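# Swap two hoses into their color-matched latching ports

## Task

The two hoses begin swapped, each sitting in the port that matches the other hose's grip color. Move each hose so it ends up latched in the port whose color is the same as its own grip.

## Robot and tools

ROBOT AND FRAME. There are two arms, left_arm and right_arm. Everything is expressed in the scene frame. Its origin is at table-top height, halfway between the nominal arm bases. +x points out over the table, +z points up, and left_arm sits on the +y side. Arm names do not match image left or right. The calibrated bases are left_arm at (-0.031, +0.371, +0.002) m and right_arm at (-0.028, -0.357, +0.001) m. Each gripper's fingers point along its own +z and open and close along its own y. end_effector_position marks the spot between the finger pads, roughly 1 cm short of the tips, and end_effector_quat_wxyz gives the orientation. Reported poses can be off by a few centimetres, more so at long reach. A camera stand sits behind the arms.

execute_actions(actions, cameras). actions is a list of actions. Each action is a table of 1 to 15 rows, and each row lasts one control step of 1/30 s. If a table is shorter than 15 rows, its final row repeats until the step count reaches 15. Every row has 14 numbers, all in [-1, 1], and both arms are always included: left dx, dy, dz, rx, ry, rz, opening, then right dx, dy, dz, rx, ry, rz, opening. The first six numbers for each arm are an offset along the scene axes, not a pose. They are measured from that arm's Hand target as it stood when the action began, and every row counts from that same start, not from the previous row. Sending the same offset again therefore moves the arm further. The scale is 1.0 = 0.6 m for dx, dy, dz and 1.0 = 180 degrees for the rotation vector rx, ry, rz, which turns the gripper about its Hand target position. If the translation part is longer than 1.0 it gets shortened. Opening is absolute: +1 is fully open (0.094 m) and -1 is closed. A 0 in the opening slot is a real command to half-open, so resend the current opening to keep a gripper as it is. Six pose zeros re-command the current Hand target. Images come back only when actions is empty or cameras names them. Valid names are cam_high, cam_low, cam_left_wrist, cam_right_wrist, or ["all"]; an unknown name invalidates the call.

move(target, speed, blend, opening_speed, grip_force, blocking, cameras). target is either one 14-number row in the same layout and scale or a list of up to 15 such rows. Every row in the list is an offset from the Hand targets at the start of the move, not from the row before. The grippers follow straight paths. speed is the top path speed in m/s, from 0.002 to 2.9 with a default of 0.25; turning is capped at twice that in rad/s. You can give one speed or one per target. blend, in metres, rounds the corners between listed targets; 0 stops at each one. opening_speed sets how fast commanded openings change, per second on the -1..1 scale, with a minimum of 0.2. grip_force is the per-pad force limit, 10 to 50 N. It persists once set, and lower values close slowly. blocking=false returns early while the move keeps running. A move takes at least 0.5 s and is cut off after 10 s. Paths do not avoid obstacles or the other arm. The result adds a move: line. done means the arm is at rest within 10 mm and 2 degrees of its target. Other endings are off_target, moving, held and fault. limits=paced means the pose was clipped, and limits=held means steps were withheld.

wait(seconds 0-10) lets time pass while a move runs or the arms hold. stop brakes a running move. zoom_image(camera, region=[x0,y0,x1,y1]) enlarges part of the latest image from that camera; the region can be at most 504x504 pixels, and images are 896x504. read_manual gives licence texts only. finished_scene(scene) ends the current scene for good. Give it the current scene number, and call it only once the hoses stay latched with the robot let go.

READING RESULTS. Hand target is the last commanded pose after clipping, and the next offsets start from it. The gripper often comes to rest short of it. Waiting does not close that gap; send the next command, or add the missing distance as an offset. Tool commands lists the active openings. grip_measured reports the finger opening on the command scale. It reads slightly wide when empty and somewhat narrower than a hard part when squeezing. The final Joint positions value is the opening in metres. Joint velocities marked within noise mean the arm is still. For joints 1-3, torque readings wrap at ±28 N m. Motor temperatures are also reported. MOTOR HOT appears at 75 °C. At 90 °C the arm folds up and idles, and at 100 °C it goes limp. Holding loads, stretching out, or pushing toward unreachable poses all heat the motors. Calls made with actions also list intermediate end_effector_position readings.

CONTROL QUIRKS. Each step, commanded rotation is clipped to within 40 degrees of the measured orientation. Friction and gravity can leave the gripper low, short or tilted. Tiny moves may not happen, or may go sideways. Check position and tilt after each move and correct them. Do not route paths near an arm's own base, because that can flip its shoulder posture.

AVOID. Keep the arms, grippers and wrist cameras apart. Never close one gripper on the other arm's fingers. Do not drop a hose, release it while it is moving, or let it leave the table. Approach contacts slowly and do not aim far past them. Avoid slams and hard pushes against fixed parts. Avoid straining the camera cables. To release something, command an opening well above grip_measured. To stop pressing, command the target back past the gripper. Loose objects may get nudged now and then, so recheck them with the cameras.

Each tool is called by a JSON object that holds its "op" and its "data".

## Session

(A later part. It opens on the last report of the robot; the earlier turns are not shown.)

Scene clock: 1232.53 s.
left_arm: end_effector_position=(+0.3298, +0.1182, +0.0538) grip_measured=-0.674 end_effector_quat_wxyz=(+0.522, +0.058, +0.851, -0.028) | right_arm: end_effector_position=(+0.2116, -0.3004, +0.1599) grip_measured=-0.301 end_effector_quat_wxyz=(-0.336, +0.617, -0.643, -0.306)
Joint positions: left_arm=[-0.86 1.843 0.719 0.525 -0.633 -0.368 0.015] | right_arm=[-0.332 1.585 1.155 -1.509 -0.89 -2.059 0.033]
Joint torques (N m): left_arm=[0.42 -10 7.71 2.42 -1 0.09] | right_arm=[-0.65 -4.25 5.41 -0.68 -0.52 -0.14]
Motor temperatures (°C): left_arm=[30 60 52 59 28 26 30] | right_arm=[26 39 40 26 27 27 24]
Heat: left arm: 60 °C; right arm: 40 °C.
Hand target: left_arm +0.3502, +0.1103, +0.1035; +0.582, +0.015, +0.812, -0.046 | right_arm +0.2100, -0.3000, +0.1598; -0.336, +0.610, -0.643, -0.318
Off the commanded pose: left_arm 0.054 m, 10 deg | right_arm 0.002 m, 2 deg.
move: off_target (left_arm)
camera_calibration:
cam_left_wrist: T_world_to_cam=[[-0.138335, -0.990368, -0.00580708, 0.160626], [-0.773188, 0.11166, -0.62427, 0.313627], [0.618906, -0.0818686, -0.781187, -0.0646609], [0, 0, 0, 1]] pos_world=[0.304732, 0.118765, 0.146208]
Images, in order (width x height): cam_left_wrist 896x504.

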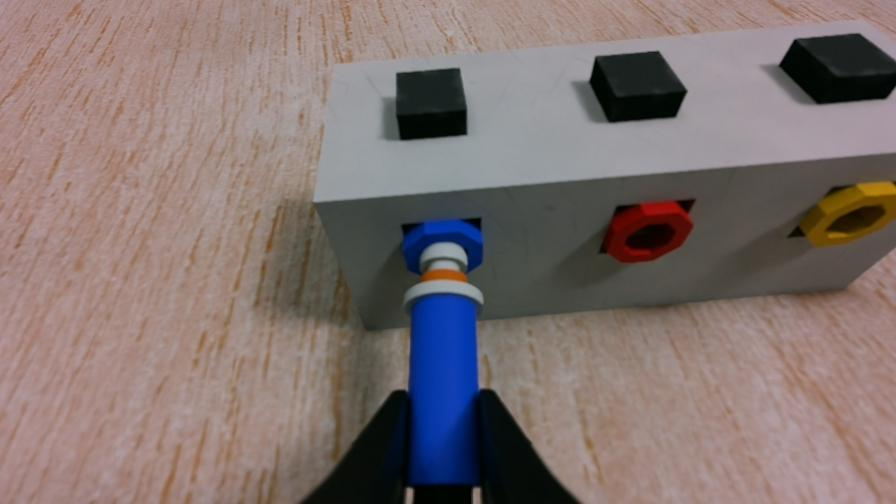

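{"op": "move", "data": {"target": [[0.04,-0.012,0.045,0.0,-0.02,0.0,-0.85,0,0,0,0,0,0,-0.3]], "speed": 0.1, "cameras": ["cam_left_wrist"]}}

{"op": "zoom_image", "data": {"camera": "cam_left_wrist", "region": [360, 160, 540, 320]}}

Scene clock: 1236.83 s.
left_arm: end_effector_position=(+0.3330, +0.1181, +0.0552) grip_measured=-0.674 end_effector_quat_wxyz=(+0.516, +0.086, +0.852, +0.000) | right_arm: end_effector_position=(+0.2116, -0.3004, +0.1599) grip_measured=-0.301 end_effector_quat_wxyz=(-0.336, +0.617, -0.643, -0.306)
Joint positions: left_arm=[-0.857 1.843 0.752 0.467 -0.642 -0.306 0.015] | right_arm=[-0.332 1.585 1.155 -1.509 -0.89 -2.059 0.033]
Joint torques (N m): left_arm=[2.86 -10.89 9.85 3.04 -0.86 0.13] | right_arm=[-0.61 -4.25 5.39 -0.67 -0.51 -0.14]
Motor temperatures (°C): left_arm=[30 60 51 59 28 26 30] | right_arm=[26 39 40 26 27 27 24]
Heat: left arm: 60 °C; right arm: 40 °C.
Hand target: left_arm +0.3742, +0.1031, +0.1306; +0.607, +0.016, +0.793, -0.045 | right_arm +0.2100, -0.3000, +0.1598; -0.336, +0.610, -0.643, -0.318
Off the commanded pose: left_arm 0.087 m, 16 deg | right_arm 0.002 m, 2 deg.
move: off_target (left_arm)
camera_calibration:
cam_left_wrist: T_world_to_cam=[[-0.157219, -0.984227, -0.0811111, 0.170804], [-0.774799, 0.173857, -0.607832, 0.309219], [0.612347, -0.0327179, -0.789912, -0.0687283], [0, 0, 0, 1]] pos_world=[0.308522, 0.112101, 0.147518]
Images, in order (width x height): cam_left_wrist 896x504.

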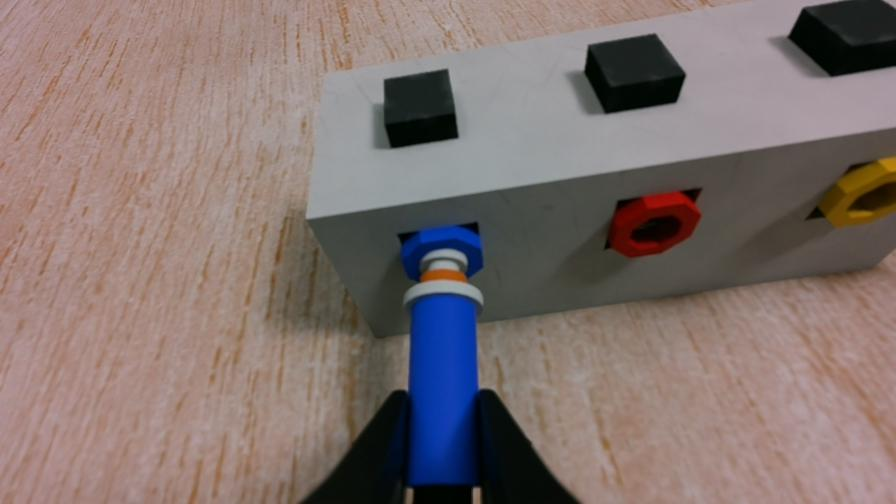

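Scaled by 2.800.

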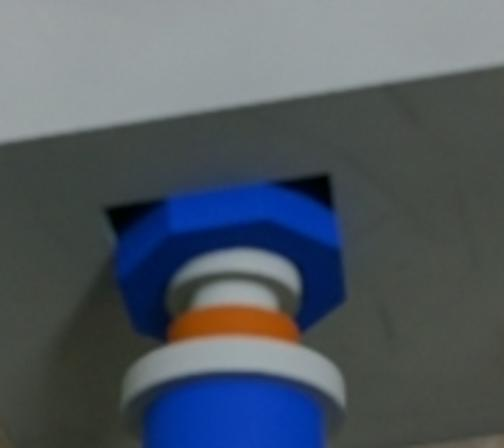

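{"op": "move", "data": {"target": [[0.035,-0.015,0.045,-0.04,-0.02,0.0,-0.85,0,0,0,0,0,0,-0.3]], "speed": 0.1, "cameras": ["cam_left_wrist"]}}

{"op": "zoom_image", "data": {"camera": "cam_left_wrist", "region": [360, 160, 540, 320]}}

Scene clock: 1241.43 s.
left_arm: end_effector_position=(+0.3337, +0.1179, +0.0557) grip_measured=-0.674 end_effector_quat_wxyz=(+0.513, +0.082, +0.854, -0.009) | right_arm: end_effector_position=(+0.2116, -0.3004, +0.1599) grip_measured=-0.301 end_effector_quat_wxyz=(-0.336, +0.617, -0.643, -0.306)
Joint positions: left_arm=[-0.851 1.838 0.752 0.463 -0.625 -0.319 0.015] | right_arm=[-0.332 1.585 1.155 -1.509 -0.89 -2.059 0.033]
Joint torques (N m): left_arm=[5.05 -12.25 11.79 3.6 -0.59 -0.1] | right_arm=[-0.61 -4.23 5.41 -0.67 -0.51 -0.14]
Motor temperatures (°C): left_arm=[30 61 52 61 29 26 30] | right_arm=[26 39 40 26 27 27 24]
Heat: left arm: 61 °C; right arm: 40 °C.
Hand target: left_arm +0.3951, +0.0940, +0.1576; +0.632, -0.021, +0.769, -0.094 | right_arm +0.2100, -0.3000, +0.1598; -0.336, +0.610, -0.643, -0.318
Off the commanded pose: left_arm 0.121 m, 23 deg | right_arm 0.002 m, 2 deg.
move: off_target (left_arm)
camera_calibration:
cam_left_wrist: T_world_to_cam=[[-0.158895, -0.985389, -0.0613286, 0.170225], [-0.779081, 0.163299, -0.605282, 0.312532], [0.606453, -0.0483963, -0.793645, -0.0647593], [0, 0, 0, 1]] pos_world=[0.309809, 0.113567, 0.148214]
Images, in order (width x height): cam_left_wrist 896x504.

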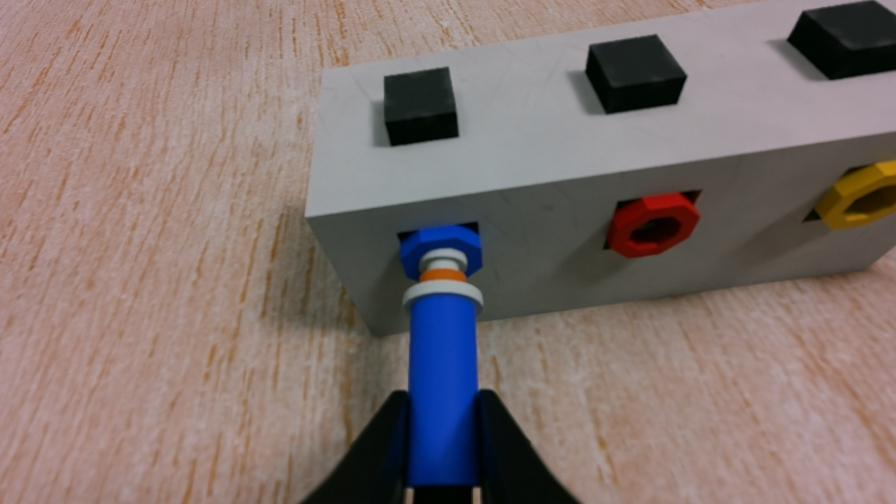

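Scaled by 2.800.

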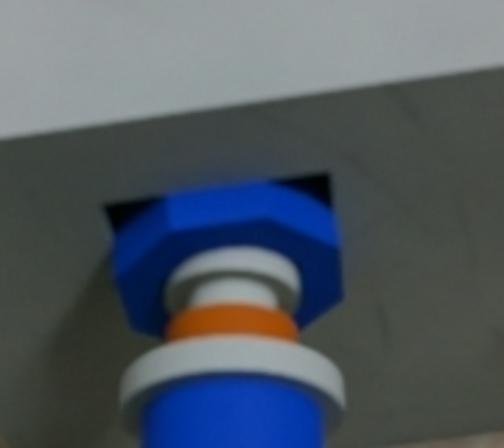

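{"op": "move", "data": {"target": [[0.045,-0.02,0.045,-0.02,-0.03,0.0,-0.85,0,0,0,0,0,0,-0.3]], "speed": 0.12, "cameras": ["cam_left_wrist"]}}

{"op": "zoom_image", "data": {"camera": "cam_left_wrist", "region": [360, 160, 540, 320]}}

Scene clock: 1244.93 s.
left_arm: end_effector_position=(+0.3356, +0.1177, +0.0594) grip_measured=-0.674 end_effector_quat_wxyz=(+0.503, +0.084, +0.860, -0.015) | right_arm: end_effector_position=(+0.2116, -0.3004, +0.1599) grip_measured=-0.301 end_effector_quat_wxyz=(-0.336, +0.617, -0.643, -0.306)
Joint positions: left_arm=[-0.838 1.818 0.771 0.41 -0.595 -0.325 0.015] | right_arm=[-0.332 1.585 1.155 -1.509 -0.89 -2.059 0.033]
Joint torques (N m): left_arm=[5.65 -11.29 13.9 4.46 -0.86 0.03] | right_arm=[-0.61 -4.23 5.41 -0.67 -0.51 -0.14]
Motor temperatures (°C): left_arm=[30 62 52 63 29 26 30] | right_arm=[26 39 40 26 27 27 24]
Heat: left arm: 63 °C; right arm: 40 °C.
Hand target: left_arm +0.4223, +0.0822, +0.1846; +0.666, -0.036, +0.735, -0.119 | right_arm +0.2100, -0.3000, +0.1598; -0.336, +0.610, -0.643, -0.318
Off the commanded pose: left_arm 0.156 m, 30 deg | right_arm 0.002 m, 2 deg.
move: off_target (left_arm)
camera_calibration:
cam_left_wrist: T_world_to_cam=[[-0.169166, -0.984238, -0.0515647, 0.173316], [-0.791695, 0.166862, -0.587686, 0.319068], [0.587027, -0.058593, -0.807444, -0.0544167], [0, 0, 0, 1]] pos_world=[0.313868, 0.114156, 0.152511]
Images, in order (width x height): cam_left_wrist 896x504.

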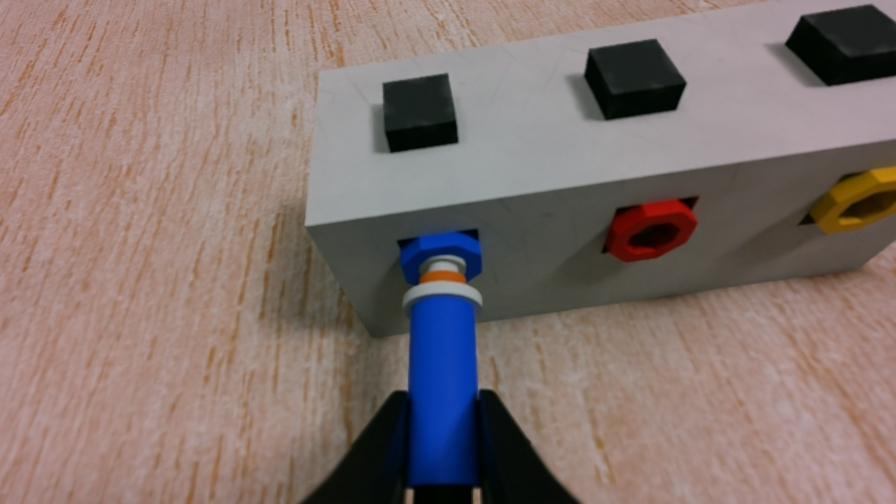

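Scaled by 2.800.

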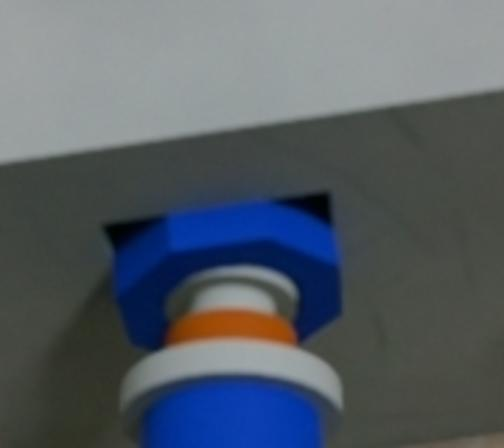

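{"op": "move", "data": {"target": [[0.045,-0.018,0.03,-0.02,-0.03,0.0,-0.85,0,0,0,0,0,0,-0.3]], "speed": 0.12, "cameras": ["cam_left_wrist"]}}

{"op": "zoom_image", "data": {"camera": "cam_left_wrist", "region": [360, 160, 540, 320]}}

Scene clock: 1249.67 s.
left_arm: end_effector_position=(+0.3396, +0.1172, +0.0644) grip_measured=-0.674 end_effector_quat_wxyz=(+0.495, +0.082, +0.864, -0.024) | right_arm: end_effector_position=(+0.2116, -0.3004, +0.1599) grip_measured=-0.301 end_effector_quat_wxyz=(-0.336, +0.617, -0.643, -0.306)
Joint positions: left_arm=[-0.821 1.802 0.795 0.363 -0.561 -0.333 0.015] | right_arm=[-0.332 1.585 1.155 -1.509 -0.89 -2.059 0.033]
Joint torques (N m): left_arm=[5.83 -9.65 15.56 5.14 -1.09 0.02] | right_arm=[-0.61 -4.23 5.41 -0.67 -0.52 -0.14]
Motor temperatures (°C): left_arm=[30 64 53 67 29 26 30] | right_arm=[26 39 40 26 27 27 24]
Heat: left arm: 67 °C; right arm: 40 °C.
Hand target: left_arm +0.4492, +0.0713, +0.2026; +0.699, -0.052, +0.699, -0.144 | right_arm +0.2100, -0.3000, +0.1598; -0.336, +0.610, -0.643, -0.318
Off the commanded pose: left_arm 0.182 m, 37 deg | right_arm 0.002 m, 2 deg.
move: off_target (left_arm)
camera_calibration:
cam_left_wrist: T_world_to_cam=[[-0.175483, -0.983956, -0.032184, 0.174669], [-0.802404, 0.161892, -0.574402, 0.328644], [0.570397, -0.0749734, -0.81794, -0.0444878], [0, 0, 0, 1]] pos_world=[0.319733, 0.115326, 0.158007]
Images, in order (width x height): cam_left_wrist 896x504.

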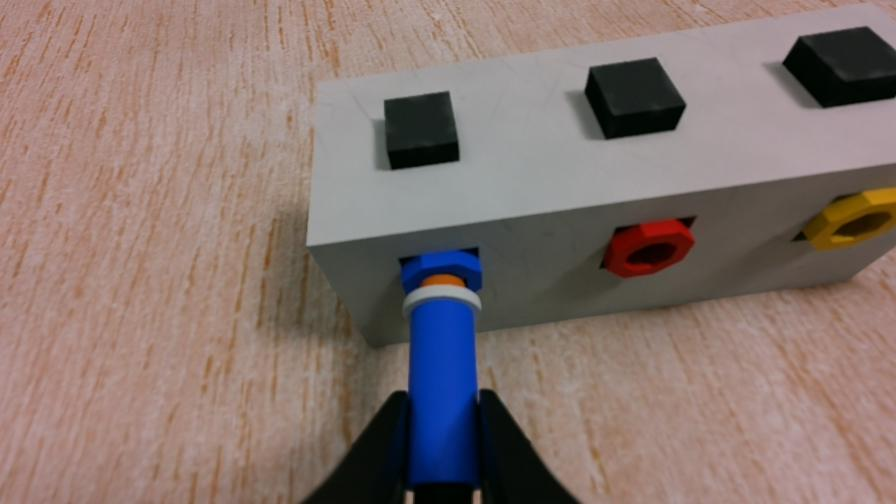

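Scaled by 2.800.

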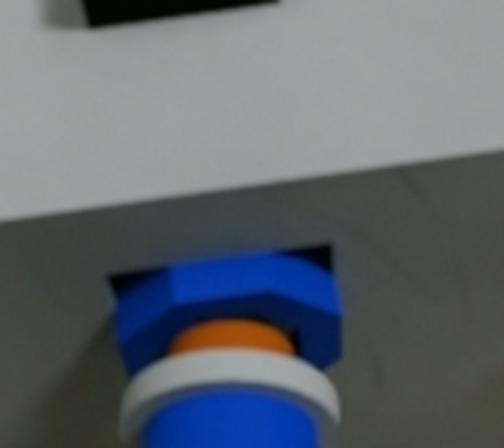

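{"op": "move", "data": {"target": [[0.045,-0.015,0.008,-0.01,-0.01,0.0,-0.85,0,0,0,0,0,0,-0.3]], "speed": 0.12, "cameras": ["cam_left_wrist"]}}

{"op": "zoom_image", "data": {"camera": "cam_left_wrist", "region": [360, 180, 540, 340]}}

Scene clock: 1255.40 s.
left_arm: end_effector_position=(+0.3407, +0.1161, +0.0698) grip_measured=-0.674 end_effector_quat_wxyz=(+0.451, +0.096, +0.888, -0.003) | right_arm: end_effector_position=(+0.2116, -0.3004, +0.1599) grip_measured=-0.301 end_effector_quat_wxyz=(-0.336, +0.617, -0.643, -0.306)
Joint positions: left_arm=[-0.812 1.785 0.913 0.111 -0.535 -0.352 0.015] | right_arm=[-0.332 1.585 1.155 -1.509 -0.89 -2.059 0.033]
Joint torques (N m): left_arm=[7.54 -10.04 15.9 5.41 -1.11 0.03] | right_arm=[-0.62 -4.25 5.39 -0.67 -0.52 -0.14]
Motor temperatures (°C): left_arm=[30 63 57 76 29 26 30] | right_arm=[26 39 40 26 27 27 24]
Heat: left arm: 76 °C; right arm: 40 °C. Fold the left arm in close to its base, or ease its load, before you think long.
Hand target: left_arm +0.4762, +0.0623, +0.2073; +0.683, -0.041, +0.716, -0.138 | right_arm +0.2100, -0.3000, +0.1598; -0.336, +0.610, -0.643, -0.318
Off the commanded pose: left_arm 0.200 m, 45 deg; orientation clipped | right_arm 0.002 m, 2 deg.
MOTOR HOT: joint 4 (wrist pitch) of the left arm reports 76 °C; the controller's stop level is 90 °C. To cool a motor, set the load down, stop pushing, or move to a pose that needs little force.
move: off_target (left_arm); limits=paced
camera_calibration:
cam_left_wrist: T_world_to_cam=[[-0.181241, -0.980789, -0.0721475, 0.178321], [-0.853208, 0.1933, -0.484429, 0.340256], [0.489069, -0.0262417, -0.871851, -0.014994], [0, 0, 0, 1]] pos_world=[0.329961, 0.10873, 0.164623]
Images, in order (width x height): cam_left_wrist 896x504.

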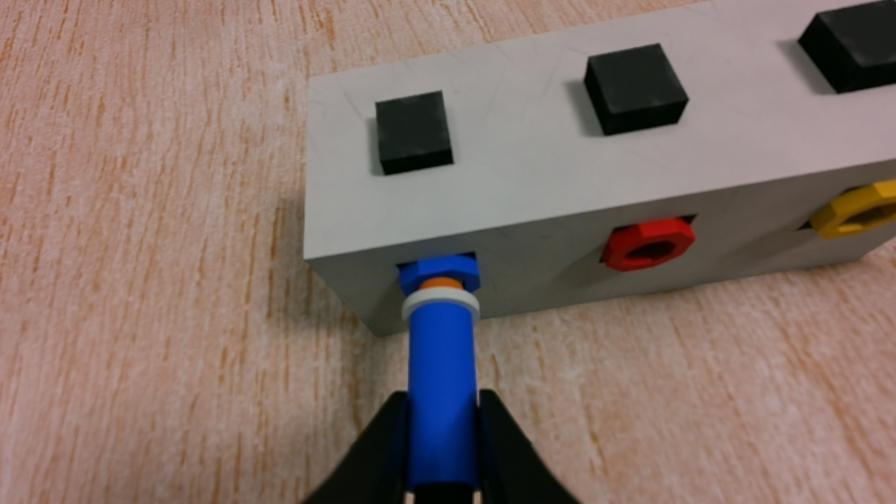

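Scaled by 2.800.

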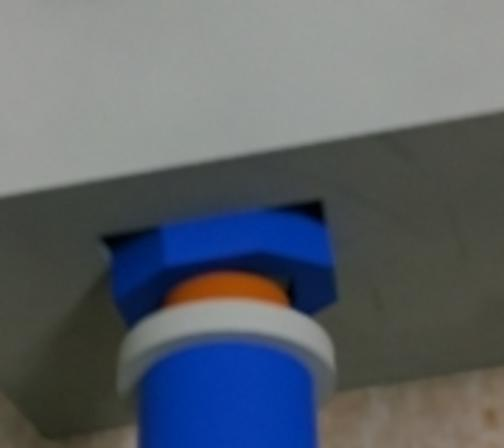

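{"op": "move", "data": {"target": [[-0.207,0.0795,-0.2155,0.074,0.104,-0.010,-0.85,0,0,0,0,0,0,-0.3]], "speed": 0.2, "cameras": ["cam_left_wrist"]}}

{"op": "zoom_image", "data": {"camera": "cam_left_wrist", "region": [360, 180, 540, 340]}}

Scene clock: 1264.00 s.
left_arm: end_effector_position=(+0.3348, +0.1164, +0.0565) grip_measured=-0.674 end_effector_quat_wxyz=(+0.516, +0.052, +0.854, -0.033) | right_arm: end_effector_position=(+0.2116, -0.3004, +0.1599) grip_measured=-0.301 end_effector_quat_wxyz=(-0.336, +0.617, -0.643, -0.306)
Joint positions: left_arm=[-0.848 1.842 0.748 0.488 -0.617 -0.386 0.015] | right_arm=[-0.332 1.585 1.155 -1.509 -0.89 -2.059 0.033]
Joint torques (N m): left_arm=[1.85 -6.37 5.65 2.69 -0.31 0.12] | right_arm=[-0.61 -4.22 5.39 -0.67 -0.52 -0.14]
Motor temperatures (°C): left_arm=[31 62 61 87 29 26 30] | right_arm=[26 39 40 26 27 27 24]
Heat: left arm: 87 °C; right arm: 40 °C. Fold the left arm in close to its base, or ease its load, before you think long.
Hand target: left_arm +0.3520, +0.1099, +0.0782; +0.556, +0.027, +0.829, -0.057 | right_arm +0.2100, -0.3000, +0.1598; -0.336, +0.610, -0.643, -0.318
Off the commanded pose: left_arm 0.028 m, 7 deg | right_arm 0.002 m, 2 deg.
MOTOR HOT: still on. Joint 4 (wrist pitch) of the left arm reports 87 °C.
move: off_target (left_arm)
camera_calibration:
cam_left_wrist: T_world_to_cam=[[-0.132252, -0.991153, 0.0111912, 0.156655], [-0.782248, 0.0974301, -0.615302, 0.32351], [0.608768, -0.0901293, -0.788212, -0.061147], [0, 0, 0, 1]] pos_world=[0.311007, 0.118239, 0.149106]
Images, in order (width x height): cam_left_wrist 896x504.

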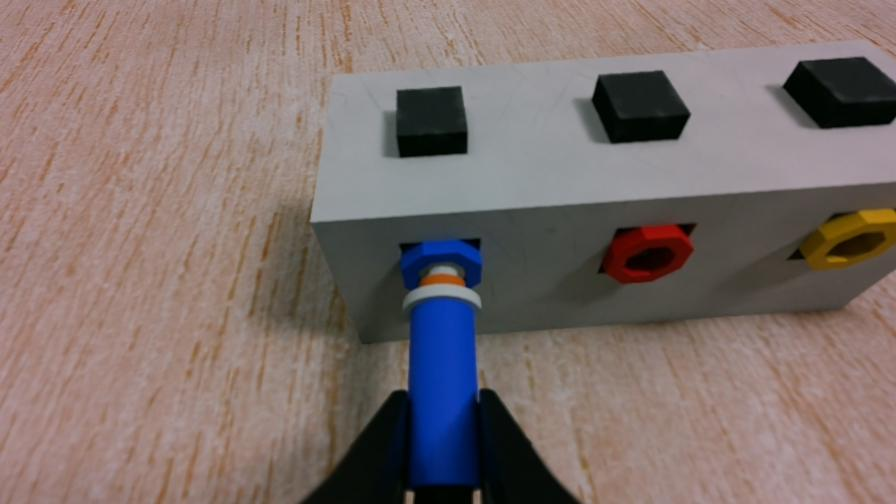

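Scaled by 2.800.

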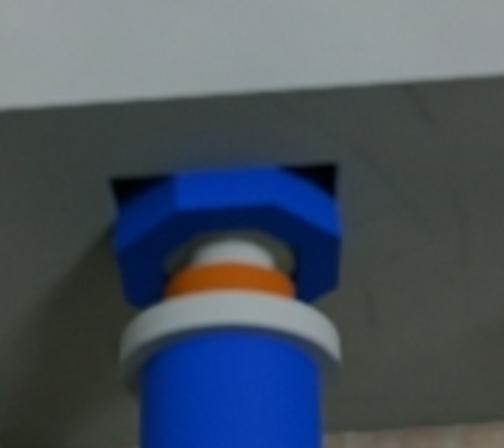

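{"op": "wait", "data": {"seconds": 10, "cameras": []}}

{"op": "wait", "data": {"seconds": 10, "cameras": []}}

{"op": "wait", "data": {"seconds": 10, "cameras": []}}

Scene clock: 1275.97 s.
left_arm: end_effector_position=(+0.3349, +0.1163, +0.0564) grip_measured=-0.674 end_effector_quat_wxyz=(+0.516, +0.052, +0.854, -0.033) | right_arm: end_effector_position=(+0.2116, -0.3004, +0.1599) grip_measured=-0.301 end_effector_quat_wxyz=(-0.336, +0.617, -0.643, -0.306)
Joint positions: left_arm=[-0.848 1.842 0.748 0.488 -0.617 -0.386 0.015] | right_arm=[-0.332 1.585 1.155 -1.509 -0.89 -2.059 0.033]
Joint torques (N m): left_arm=[1.85 -6.37 5.65 2.69 -0.31 0.12] | right_arm=[-0.64 -4.23 5.39 -0.67 -0.52 -0.14]
Motor temperatures (°C): left_arm=[30 59 57 76 29 26 30] | right_arm=[26 38 40 26 27 27 24]
Heat: left arm: 76 °C; right arm: 40 °C. Fold the left arm in close to its base, or ease its load, before you think long.
Hand target: left_arm +0.3521, +0.1099, +0.0781; +0.556, +0.027, +0.829, -0.057 | right_arm +0.2100, -0.3000, +0.1598; -0.336, +0.610, -0.643, -0.318
Tool commands: left_gripper/opening=-0.85 right_gripper/opening=-0.3
Off the commanded pose: left_arm 0.028 m, 7 deg | right_arm 0.002 m, 2 deg.
MOTOR HOT: still on. Joint 4 (wrist pitch) of the left arm reports 76 °C.
wait: 10.00 s; at rest from the start
No camera images: "cameras" was empty.

Scene clock: 1285.97 s.
left_arm: end_effector_position=(+0.3349, +0.1163, +0.0564) grip_measured=-0.674 end_effector_quat_wxyz=(+0.516, +0.052, +0.854, -0.033) | right_arm: end_effector_position=(+0.2116, -0.3004, +0.1599) grip_measured=-0.301 end_effector_quat_wxyz=(-0.336, +0.617, -0.643, -0.306)
Joint positions: left_arm=[-0.848 1.842 0.748 0.488 -0.617 -0.386 0.015] | right_arm=[-0.332 1.585 1.155 -1.509 -0.89 -2.059 0.033]
Joint torques (N m): left_arm=[1.87 -6.37 5.64 2.69 -0.31 0.12] | right_arm=[-0.62 -4.25 5.41 -0.67 -0.52 -0.14]
Motor temperatures (°C): left_arm=[30 57 54 72 28 26 30] | right_arm=[26 38 40 26 27 27 24]
Heat: left arm: 72 °C; right arm: 40 °C. Fold the left arm in close to its base, or ease its load, before you think long.
Hand target: left_arm +0.3521, +0.1099, +0.0781; +0.556, +0.027, +0.829, -0.057 | right_arm +0.2100, -0.3000, +0.1598; -0.336, +0.610, -0.643, -0.318
Tool commands: left_gripper/opening=-0.85 right_gripper/opening=-0.3
Off the commanded pose: left_arm 0.028 m, 7 deg | right_arm 0.002 m, 2 deg.
MOTOR HOT: still on. Joint 4 (wrist pitch) of the left arm reports 72 °C.
wait: 10.00 s; at rest by 0.17 s
No camera images: "cameras" was empty.

Scene clock: 1295.97 s.
left_arm: end_effector_position=(+0.3349, +0.1163, +0.0564) grip_measured=-0.674 end_effector_quat_wxyz=(+0.516, +0.052, +0.854, -0.033) | right_arm: end_effector_position=(+0.2116, -0.3004, +0.1599) grip_measured=-0.301 end_effector_quat_wxyz=(-0.336, +0.617, -0.643, -0.306)
Joint positions: left_arm=[-0.848 1.842 0.748 0.488 -0.617 -0.386 0.015] | right_arm=[-0.332 1.585 1.155 -1.509 -0.89 -2.059 0.033]
Joint torques (N m): left_arm=[1.87 -6.38 5.64 2.69 -0.31 0.12] | right_arm=[-0.62 -4.25 5.41 -0.67 -0.52 -0.15]
Motor temperatures (°C): left_arm=[30 55 52 70 28 26 30] | right_arm=[26 38 40 26 27 27 24]
Heat: left arm: 70 °C; right arm: 40 °C.
Hand target: left_arm +0.3521, +0.1099, +0.0781; +0.556, +0.027, +0.829, -0.057 | right_arm +0.2100, -0.3000, +0.1598; -0.336, +0.610, -0.643, -0.318
Tool commands: left_gripper/opening=-0.85 right_gripper/opening=-0.3
Off the commanded pose: left_arm 0.028 m, 7 deg | right_arm 0.002 m, 2 deg.
MOTOR HOT: cleared for the motors of the left arm.
wait: 10.00 s; at rest by 0.17 s
No camera images: "cameras" was empty.

{"op": "move", "data": {"target": [[-0.01,0.003,-0.012,0.002,0.028,0,-0.85,0,0,0,0,0,0,-0.3]], "speed": 0.1, "cameras": []}}

{"op": "wait", "data": {"seconds": 10, "cameras": ["cam_left_wrist"]}}

Scene clock: 1308.93 s.
left_arm: end_effector_position=(+0.3341, +0.1164, +0.0538) grip_measured=-0.674 end_effector_quat_wxyz=(+0.508, +0.043, +0.860, -0.036) | right_arm: end_effector_position=(+0.2116, -0.3004, +0.1599) grip_measured=-0.301 end_effector_quat_wxyz=(-0.336, +0.617, -0.643, -0.306)
Joint positions: left_arm=[-0.848 1.842 0.759 0.453 -0.613 -0.417 0.015] | right_arm=[-0.332 1.585 1.155 -1.509 -0.89 -2.059 0.033]
Joint torques (N m): left_arm=[2.32 -8.42 7.04 1.67 0.06 -0.08] | right_arm=[-0.62 -4.23 5.41 -0.67 -0.52 -0.14]
Motor temperatures (°C): left_arm=[30 54 50 68 28 26 30] | right_arm=[26 38 40 26 27 27 24]
Heat: left arm: 68 °C; right arm: 40 °C.
Hand target: left_arm +0.3461, +0.1118, +0.0709; +0.519, +0.026, +0.853, -0.055 | right_arm +0.2100, -0.3000, +0.1598; -0.336, +0.610, -0.643, -0.318
Off the commanded pose: left_arm 0.021 m, 3 deg | right_arm 0.002 m, 2 deg.
move: off_target (left_arm)
No camera images: "cameras" was empty.

Scene clock: 1318.93 s.
left_arm: end_effector_position=(+0.3340, +0.1165, +0.0537) grip_measured=-0.674 end_effector_quat_wxyz=(+0.508, +0.043, +0.860, -0.035) | right_arm: end_effector_position=(+0.2116, -0.3004, +0.1599) grip_measured=-0.301 end_effector_quat_wxyz=(-0.336, +0.617, -0.643, -0.306)
Joint positions: left_arm=[-0.848 1.842 0.759 0.453 -0.613 -0.418 0.015] | right_arm=[-0.332 1.585 1.155 -1.509 -0.89 -2.059 0.033]
Joint torques (N m): left_arm=[2.32 -8.42 7.02 1.67 0.06 -0.09] | right_arm=[-0.59 -4.23 5.39 -0.67 -0.51 -0.14]
Motor temperatures (°C): left_arm=[30 55 49 63 28 26 30] | right_arm=[26 38 40 26 27 27 24]
Heat: left arm: 63 °C; right arm: 40 °C.
Hand target: left_arm +0.3460, +0.1118, +0.0708; +0.519, +0.026, +0.853, -0.055 | right_arm +0.2100, -0.3000, +0.1598; -0.336, +0.610, -0.643, -0.318
Tool commands: left_gripper/opening=-0.85 right_gripper/opening=-0.3
Off the commanded pose: left_arm 0.022 m, 3 deg | right_arm 0.002 m, 2 deg.
wait: 10.00 s; at rest by 0.17 s
camera_calibration:
cam_left_wrist: T_world_to_cam=[[-0.119957, -0.992459, 0.0252087, 0.151967], [-0.79631, 0.0810227, -0.599438, 0.326931], [0.592876, -0.0919807, -0.800024, -0.0566737], [0, 0, 0, 1]] pos_world=[0.312168, 0.119119, 0.146804]
Images, in order (width x height): cam_left_wrist 896x504.

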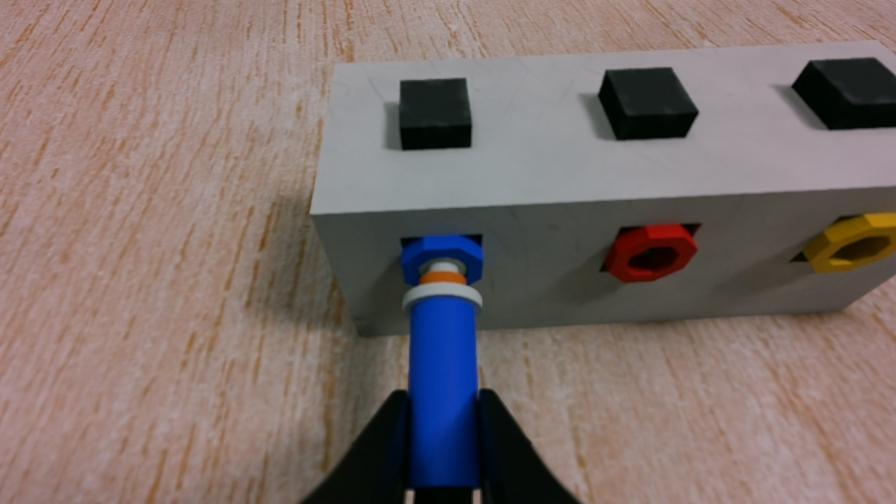

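{"op": "wait", "data": {"seconds": 10, "cameras": []}}

{"op": "wait", "data": {"seconds": 10, "cameras": []}}

{"op": "move", "data": {"target": [[0.13,-0.017,0.135,-0.05,-0.10,0,-0.85,0,0,0,0,0,0,-0.3],[0.159,-0.021,0.165,-0.06,-0.13,0,-0.85,0,0,0,0,0,0,-0.3],[0.18,-0.024,0.18,-0.07,-0.14,0,-0.85,0,0,0,0,0,0,-0.3]], "speed": 0.12, "cameras": ["cam_left_wrist"]}}

{"op": "zoom_image", "data": {"camera": "cam_left_wrist", "region": [360, 180, 540, 340]}}

Scene clock: 1341.50 s.
left_arm: end_effector_position=(+0.3340, +0.1165, +0.0537) grip_measured=-0.674 end_effector_quat_wxyz=(+0.508, +0.043, +0.860, -0.035) | right_arm: end_effector_position=(+0.2116, -0.3004, +0.1599) grip_measured=-0.301 end_effector_quat_wxyz=(-0.336, +0.617, -0.643, -0.306)
Joint positions: left_arm=[-0.848 1.842 0.759 0.453 -0.613 -0.418 0.015] | right_arm=[-0.332 1.585 1.155 -1.509 -0.89 -2.059 0.033]
Joint torques (N m): left_arm=[2.32 -8.42 7.02 1.67 0.06 -0.09] | right_arm=[-0.64 -4.25 5.41 -0.67 -0.52 -0.14]
Motor temperatures (°C): left_arm=[30 55 48 58 28 26 30] | right_arm=[26 38 40 26 27 27 24]
Heat: left arm: 58 °C; right arm: 40 °C.
Hand target: left_arm +0.3460, +0.1118, +0.0708; +0.519, +0.026, +0.853, -0.055 | right_arm +0.2100, -0.3000, +0.1598; -0.336, +0.610, -0.643, -0.318
Tool commands: left_gripper/opening=-0.85 right_gripper/opening=-0.3
Off the commanded pose: left_arm 0.022 m, 3 deg | right_arm 0.002 m, 2 deg.
wait: 10.00 s; at rest from the start
No camera images: "cameras" was empty.

Scene clock: 1351.50 s.
left_arm: end_effector_position=(+0.3340, +0.1165, +0.0537) grip_measured=-0.674 end_effector_quat_wxyz=(+0.508, +0.043, +0.860, -0.035) | right_arm: end_effector_position=(+0.2116, -0.3004, +0.1599) grip_measured=-0.301 end_effector_quat_wxyz=(-0.336, +0.617, -0.643, -0.306)
Joint positions: left_arm=[-0.848 1.842 0.759 0.453 -0.613 -0.418 0.015] | right_arm=[-0.332 1.585 1.155 -1.509 -0.89 -2.059 0.033]
Joint torques (N m): left_arm=[2.32 -8.42 7.02 1.67 0.06 -0.08] | right_arm=[-0.62 -4.25 5.39 -0.67 -0.52 -0.14]
Motor temperatures (°C): left_arm=[30 55 48 56 28 26 30] | right_arm=[26 38 40 26 27 27 24]
Heat: left arm: 56 °C; right arm: 40 °C.
Hand target: left_arm +0.3460, +0.1118, +0.0708; +0.519, +0.026, +0.853, -0.055 | right_arm +0.2100, -0.3000, +0.1598; -0.336, +0.610, -0.643, -0.318
Tool commands: left_gripper/opening=-0.85 right_gripper/opening=-0.3
Off the commanded pose: left_arm 0.022 m, 3 deg | right_arm 0.002 m, 2 deg.
wait: 10.00 s; at rest by 0.17 s
No camera images: "cameras" was empty.

Scene clock: 1354.87 s.
left_arm: end_effector_position=(+0.3407, +0.1212, +0.0566) grip_measured=-0.674 end_effector_quat_wxyz=(+0.490, +0.102, +0.864, -0.057) | right_arm: end_effector_position=(+0.2116, -0.3004, +0.1599) grip_measured=-0.301 end_effector_quat_wxyz=(-0.336, +0.617, -0.643, -0.306)
Joint positions: left_arm=[-0.773 1.798 0.736 0.458 -0.447 -0.289 0.015] | right_arm=[-0.332 1.585 1.155 -1.509 -0.89 -2.059 0.033]
Joint torques (N m): left_arm=[8.75 -7.75 13.98 5.13 -0.99 0.18] | right_arm=[-0.61 -4.23 5.41 -0.67 -0.52 -0.14]
Motor temperatures (°C): left_arm=[30 56 49 60 28 26 30] | right_arm=[26 38 40 26 27 27 24]
Heat: left arm: 60 °C; right arm: 40 °C.
Hand target: left_arm +0.4540, +0.0973, +0.1789; +0.692, -0.019, +0.708, -0.141 | right_arm +0.2100, -0.3000, +0.1598; -0.336, +0.610, -0.643, -0.318
Off the commanded pose: left_arm 0.168 m, 34 deg | right_arm 0.002 m, 2 deg.
move: off_target (left_arm)
camera_calibration:
cam_left_wrist: T_world_to_cam=[[-0.241401, -0.970397, 0.00738186, 0.197131], [-0.797477, 0.194039, -0.571296, 0.318715], [0.552951, -0.143798, -0.820711, -0.0368237], [0, 0, 0, 1]] pos_world=[0.322117, 0.124157, 0.150403]
Images, in order (width x height): cam_left_wrist 896x504.

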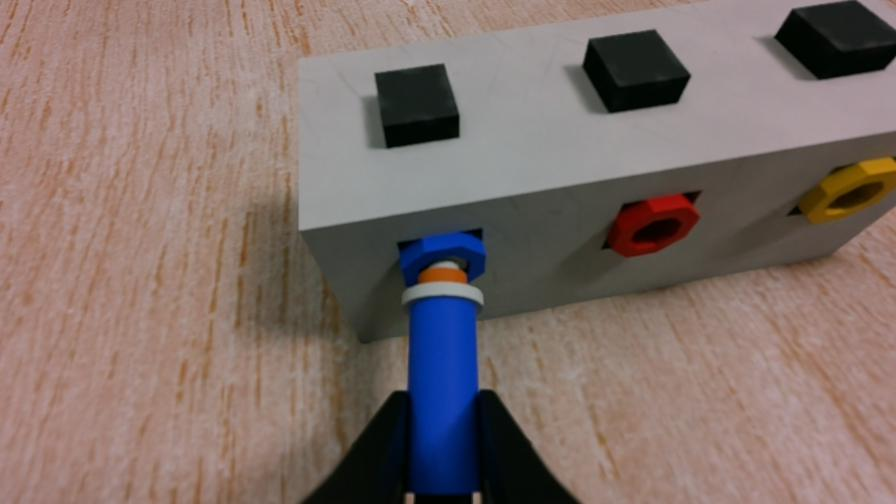

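Scaled by 2.800.

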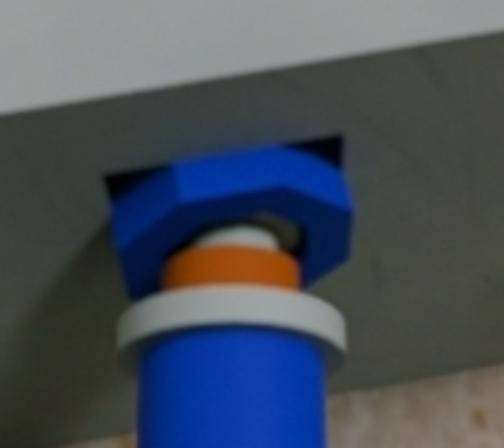

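{"op": "move", "data": {"target": [[0.0,-0.04,0.045,0.0,0.0,0,-0.85,0,0,0,0,0,0,-0.3],[0.015,-0.05,0.06,0.0,0.0,0,-0.85,0,0,0,0,0,0,-0.3]], "speed": 0.12, "cameras": ["cam_left_wrist"]}}

{"op": "zoom_image", "data": {"camera": "cam_left_wrist", "region": [360, 180, 540, 340]}}

Scene clock: 1362.90 s.
left_arm: end_effector_position=(+0.3411, +0.1193, +0.0700) grip_measured=-0.674 end_effector_quat_wxyz=(+0.455, +0.104, +0.883, -0.039) | right_arm: end_effector_position=(+0.2116, -0.3004, +0.1599) grip_measured=-0.301 end_effector_quat_wxyz=(-0.336, +0.617, -0.643, -0.306)
Joint positions: left_arm=[-0.776 1.753 0.847 0.204 -0.448 -0.318 0.015] | right_arm=[-0.332 1.585 1.155 -1.509 -0.89 -2.059 0.033]
Joint torques (N m): left_arm=[4.18 -9.94 15.86 5.27 -1.5 0.07] | right_arm=[-0.61 -4.23 5.39 -0.67 -0.52 -0.13]
Motor temperatures (°C): left_arm=[30 57 52 71 29 26 30] | right_arm=[26 38 39 26 27 27 24]
Heat: left arm: 71 °C; right arm: 39 °C.
Hand target: left_arm +0.4631, +0.0674, +0.2149; +0.692, -0.019, +0.708, -0.141 | right_arm +0.2100, -0.3000, +0.1598; -0.336, +0.610, -0.643, -0.318
Off the commanded pose: left_arm 0.196 m, 39 deg | right_arm 0.002 m, 2 deg.
move: off_target (left_arm)
camera_calibration:
cam_left_wrist: T_world_to_cam=[[-0.2282, -0.973457, -0.0175143, 0.192903], [-0.840824, 0.206114, -0.500532, 0.335354], [0.490856, -0.0994951, -0.865541, -0.00730476], [0, 0, 0, 1]] pos_world=[0.32958, 0.117935, 0.164912]
Images, in order (width x height): cam_left_wrist 896x504.

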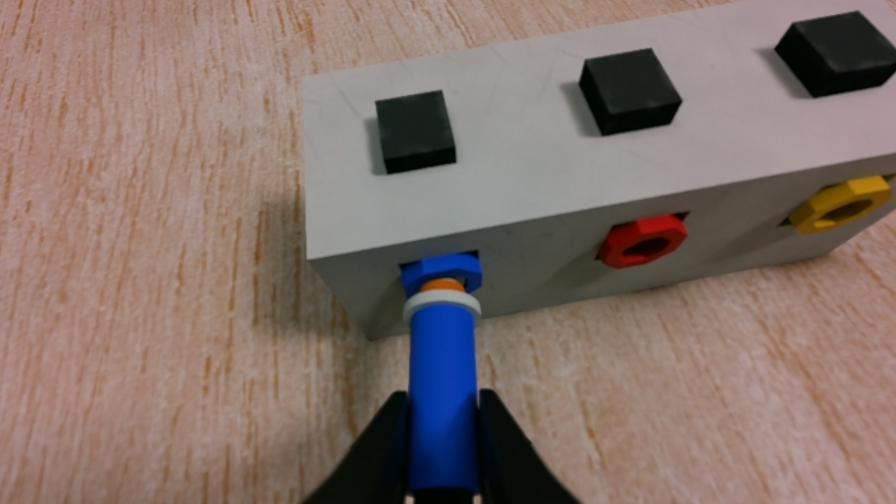

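Scaled by 2.800.

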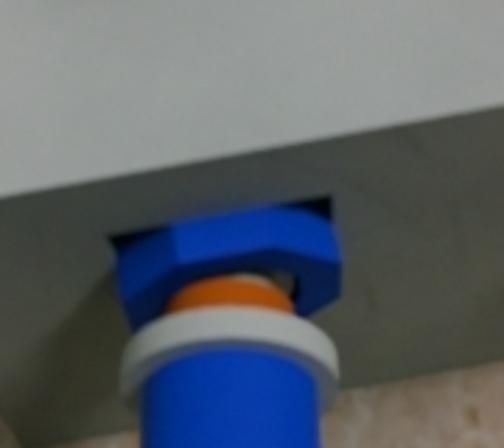

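{"op": "move", "data": {"target": [[0.03,-0.01,-0.05,0.0,0.0,0,-0.85,0,0,0,0,0,0,-0.3]], "speed": 0.15, "cameras": ["cam_left_wrist"]}}

{"op": "zoom_image", "data": {"camera": "cam_left_wrist", "region": [360, 180, 540, 340]}}

Scene clock: 1369.43 s.
left_arm: end_effector_position=(+0.3432, +0.1184, +0.0604) grip_measured=-0.674 end_effector_quat_wxyz=(+0.443, +0.097, +0.891, -0.028) | right_arm: end_effector_position=(+0.2116, -0.3004, +0.1599) grip_measured=-0.301 end_effector_quat_wxyz=(-0.336, +0.617, -0.643, -0.306)
Joint positions: left_arm=[-0.779 1.792 0.88 0.168 -0.462 -0.346 0.015] | right_arm=[-0.332 1.585 1.155 -1.509 -0.89 -2.059 0.033]
Joint torques (N m): left_arm=[5.76 -7.08 16.05 5.51 -1.36 0.2] | right_arm=[-0.62 -4.25 5.41 -0.67 -0.52 -0.14]
Motor temperatures (°C): left_arm=[30 58 57 81 29 26 30] | right_arm=[26 37 39 26 27 27 24]
Heat: left arm: 81 °C; right arm: 39 °C. Fold the left arm in close to its base, or ease its load, before you think long.
Hand target: left_arm +0.4810, +0.0613, +0.1848; +0.691, -0.019, +0.709, -0.141 | right_arm +0.2100, -0.3000, +0.1598; -0.336, +0.610, -0.643, -0.318
Off the commanded pose: left_arm 0.194 m, 40 deg | right_arm 0.002 m, 2 deg.
MOTOR HOT: joint 4 (wrist pitch) of the left arm reports 81 °C; the controller's stop level is 90 °C. To cool a motor, set the load down, stop pushing, or move to a pose that needs little force.
move: off_target (left_arm); limits=paced
camera_calibration:
cam_left_wrist: T_world_to_cam=[[-0.20583, -0.978254, -0.0255467, 0.185739], [-0.858858, 0.193098, -0.474423, 0.338721], [0.469039, -0.0757093, -0.879926, -0.0110515], [0, 0, 0, 1]] pos_world=[0.334328, 0.115457, 0.155718]
Images, in order (width x height): cam_left_wrist 896x504.

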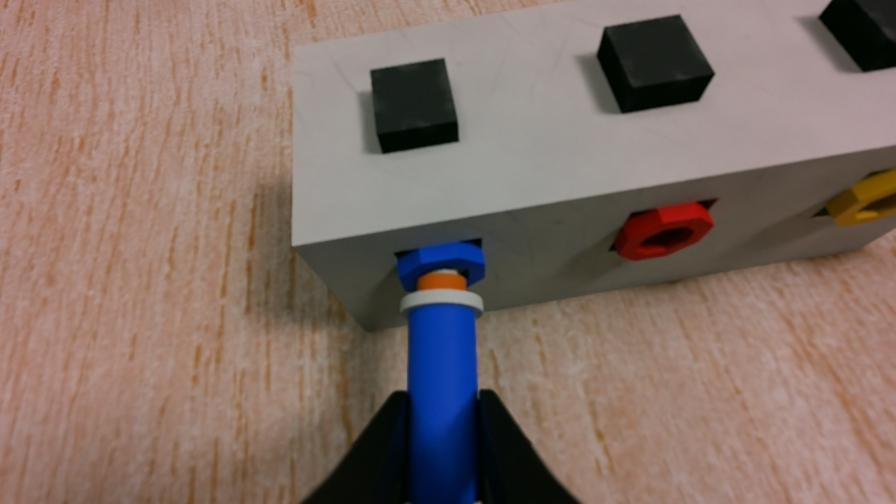

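Scaled by 2.800.

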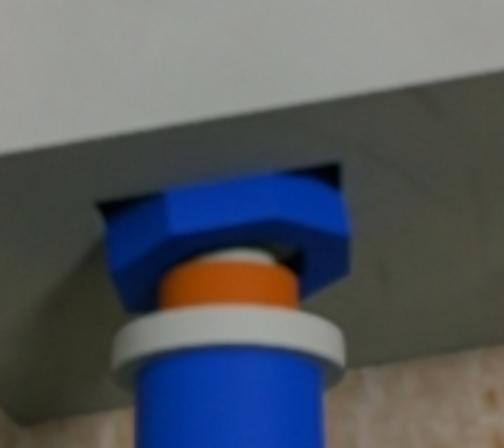

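{"op": "move", "data": {"target": [[-0.218,0.0845,-0.186,0.0695,0.138,0,-0.85,0,0,0,0,0,0,-0.3]], "speed": 0.25, "cameras": ["cam_left_wrist"]}}

{"op": "wait", "data": {"seconds": 10, "cameras": []}}

Scene clock: 1375.97 s.
left_arm: end_effector_position=(+0.3371, +0.1167, +0.0597) grip_measured=-0.674 end_effector_quat_wxyz=(+0.491, +0.051, +0.869, -0.036) | right_arm: end_effector_position=(+0.2116, -0.3004, +0.1599) grip_measured=-0.301 end_effector_quat_wxyz=(-0.336, +0.617, -0.643, -0.306)
Joint positions: left_arm=[-0.83 1.813 0.796 0.355 -0.574 -0.415 0.015] | right_arm=[-0.332 1.585 1.155 -1.509 -0.89 -2.059 0.033]
Joint torques (N m): left_arm=[1.4 -6.16 5.31 2.45 -0.32 -0.07] | right_arm=[-0.62 -4.23 5.38 -0.67 -0.52 -0.14]
Motor temperatures (°C): left_arm=[31 58 61 84 29 26 30] | right_arm=[26 37 39 26 27 27 24]
Heat: left arm: 84 °C; right arm: 39 °C. Fold the left arm in close to its base, or ease its load, before you think long.
Hand target: left_arm +0.3502, +0.1120, +0.0734; +0.521, +0.026, +0.851, -0.056 | right_arm +0.2100, -0.3000, +0.1598; -0.336, +0.610, -0.643, -0.318
Off the commanded pose: left_arm 0.019 m, 5 deg | right_arm 0.002 m, 2 deg.
MOTOR HOT: still on. Joint 4 (wrist pitch) of the left arm reports 84 °C.
move: off_target (left_arm)
camera_calibration:
cam_left_wrist: T_world_to_cam=[[-0.132939, -0.990896, 0.0212921, 0.156863], [-0.817146, 0.0974203, -0.568139, 0.336198], [0.560893, -0.0929264, -0.822657, -0.0414077], [0, 0, 0, 1]] pos_world=[0.318801, 0.118834, 0.153603]
Images, in order (width x height): cam_left_wrist 896x504.

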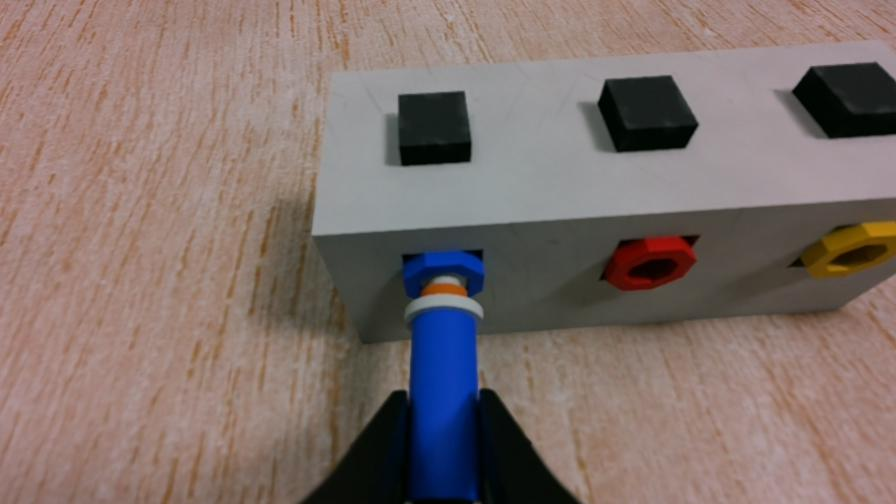

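Scene clock: 1385.97 s.
left_arm: end_effector_position=(+0.3371, +0.1167, +0.0597) grip_measured=-0.674 end_effector_quat_wxyz=(+0.491, +0.051, +0.869, -0.036) | right_arm: end_effector_position=(+0.2116, -0.3004, +0.1599) grip_measured=-0.301 end_effector_quat_wxyz=(-0.336, +0.617, -0.643, -0.306)
Joint positions: left_arm=[-0.83 1.813 0.796 0.355 -0.574 -0.415 0.015] | right_arm=[-0.332 1.585 1.155 -1.509 -0.89 -2.059 0.033]
Joint torques (N m): left_arm=[1.39 -6.16 5.31 2.46 -0.32 -0.07] | right_arm=[-0.62 -4.23 5.41 -0.67 -0.51 -0.14]
Motor temperatures (°C): left_arm=[30 56 58 75 29 26 30] | right_arm=[26 37 39 26 27 27 24]
Heat: left arm: 75 °C; right arm: 39 °C. Fold the left arm in close to its base, or ease its load, before you think long.
Hand target: left_arm +0.3502, +0.1120, +0.0734; +0.521, +0.026, +0.851, -0.056 | right_arm +0.2100, -0.3000, +0.1598; -0.336, +0.610, -0.643, -0.318
Tool commands: left_gripper/opening=-0.85 right_gripper/opening=-0.3
Off the commanded pose: left_arm 0.019 m, 5 deg | right_arm 0.002 m, 2 deg.
MOTOR HOT: still on. Joint 4 (wrist pitch) of the left arm reports 75 °C.
wait: 10.00 s; at rest by 0.17 s
No camera images: "cameras" was empty.

{"op": "move", "data": {"target": [[-0.008,0.002,-0.015,-0.0025,-0.035,0,-0.85,0,0,0,0,0,0,-0.3]], "speed": 0.06, "grip_force": [10, 50], "cameras": ["cam_left_wrist"]}}

Scene clock: 1398.97 s.
left_arm: end_effector_position=(+0.3352, +0.1165, +0.0495) grip_measured=-0.650 end_effector_quat_wxyz=(+0.540, +0.042, +0.839, -0.045) | right_arm: end_effector_position=(+0.2116, -0.3004, +0.1599) grip_measured=-0.301 end_effector_quat_wxyz=(-0.336, +0.617, -0.643, -0.306)
Joint positions: left_arm=[-0.853 1.896 0.698 0.661 -0.635 -0.372 0.016] | right_arm=[-0.332 1.585 1.155 -1.509 -0.89 -2.059 0.033]
Joint torques (N m): left_arm=[1.25 -6.56 4.82 2.43 -0.29 0.14] | right_arm=[-0.61 -4.23 5.41 -0.67 -0.51 -0.14]
Motor temperatures (°C): left_arm=[30 55 55 71 29 26 30] | right_arm=[26 37 39 26 27 27 24]
Heat: left arm: 71 °C; right arm: 39 °C.
Hand target: left_arm +0.3454, +0.1132, +0.0642; +0.567, +0.027, +0.821, -0.058 | right_arm +0.2100, -0.3000, +0.1598; -0.336, +0.610, -0.643, -0.318
Off the commanded pose: left_arm 0.018 m, 4 deg | right_arm 0.002 m, 2 deg.
MOTOR HOT: cleared for the motors of the left arm.
grip_force (N): 10, 50
move: off_target (left_arm)
camera_calibration:
cam_left_wrist: T_world_to_cam=[[-0.129861, -0.990859, 0.0365347, 0.154812], [-0.747587, 0.0736401, -0.660069, 0.312874], [0.651344, -0.11303, -0.750316, -0.0802966], [0, 0, 0, 1]] pos_world=[0.306305, 0.12128, 0.140614]
Images, in order (width x height): cam_left_wrist 896x504.

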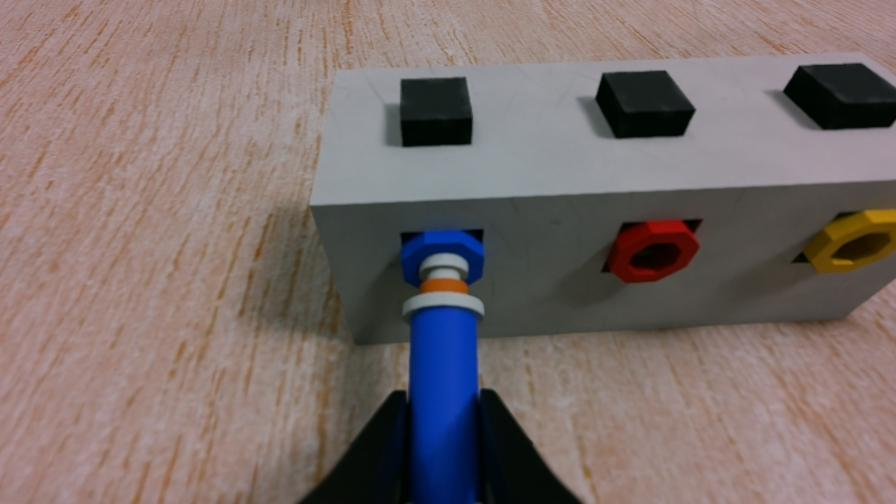

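{"op": "move", "data": {"target": [[0.004,0.0,0.04,-0.001,-0.012,0,-0.85,0,0,0,0,0,0,-0.3]], "speed": 0.06, "cameras": ["cam_left_wrist"]}}

{"op": "zoom_image", "data": {"camera": "cam_left_wrist", "region": [360, 180, 540, 340]}}

Scene clock: 1403.73 s.
left_arm: end_effector_position=(+0.3352, +0.1171, +0.0501) grip_measured=-0.650 end_effector_quat_wxyz=(+0.541, +0.055, +0.838, -0.035) | right_arm: end_effector_position=(+0.2116, -0.3004, +0.1599) grip_measured=-0.301 end_effector_quat_wxyz=(-0.336, +0.617, -0.643, -0.306)
Joint positions: left_arm=[-0.853 1.894 0.698 0.658 -0.637 -0.34 0.016] | right_arm=[-0.332 1.585 1.155 -1.509 -0.89 -2.059 0.033]
Joint torques (N m): left_arm=[1.35 -10.82 5.16 2.34 -0.38 0.12] | right_arm=[-0.61 -4.22 5.41 -0.67 -0.51 -0.14]
Motor temperatures (°C): left_arm=[30 56 54 69 29 26 30] | right_arm=[26 37 39 26 27 27 24]
Heat: left arm: 69 °C; right arm: 39 °C.
Hand target: left_arm +0.3478, +0.1132, +0.0883; +0.582, +0.027, +0.810, -0.058 | right_arm +0.2100, -0.3000, +0.1598; -0.336, +0.610, -0.643, -0.318
Off the commanded pose: left_arm 0.040 m, 7 deg | right_arm 0.002 m, 2 deg.
grip_force (N): 10, 50
move: off_target (left_arm)
camera_calibration:
cam_left_wrist: T_world_to_cam=[[-0.140726, -0.990031, 0.00587524, 0.160462], [-0.743812, 0.101807, -0.66059, 0.308668], [0.653407, -0.0973322, -0.750724, -0.0822472], [0, 0, 0, 1]] pos_world=[0.305913, 0.119432, 0.141215]
Images, in order (width x height): cam_left_wrist 896x504.

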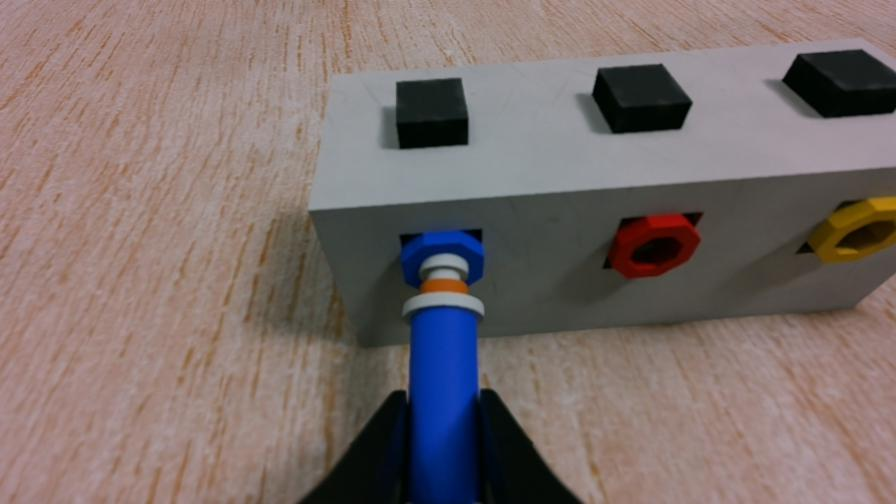

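Scaled by 2.800.

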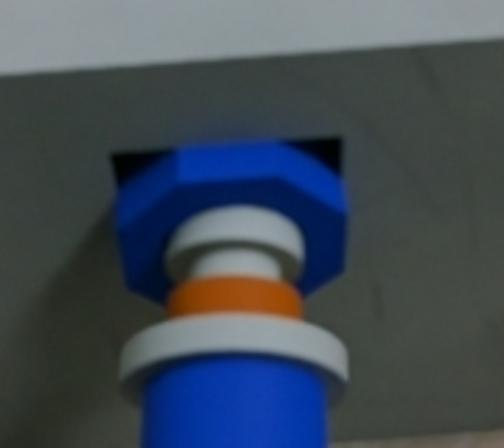

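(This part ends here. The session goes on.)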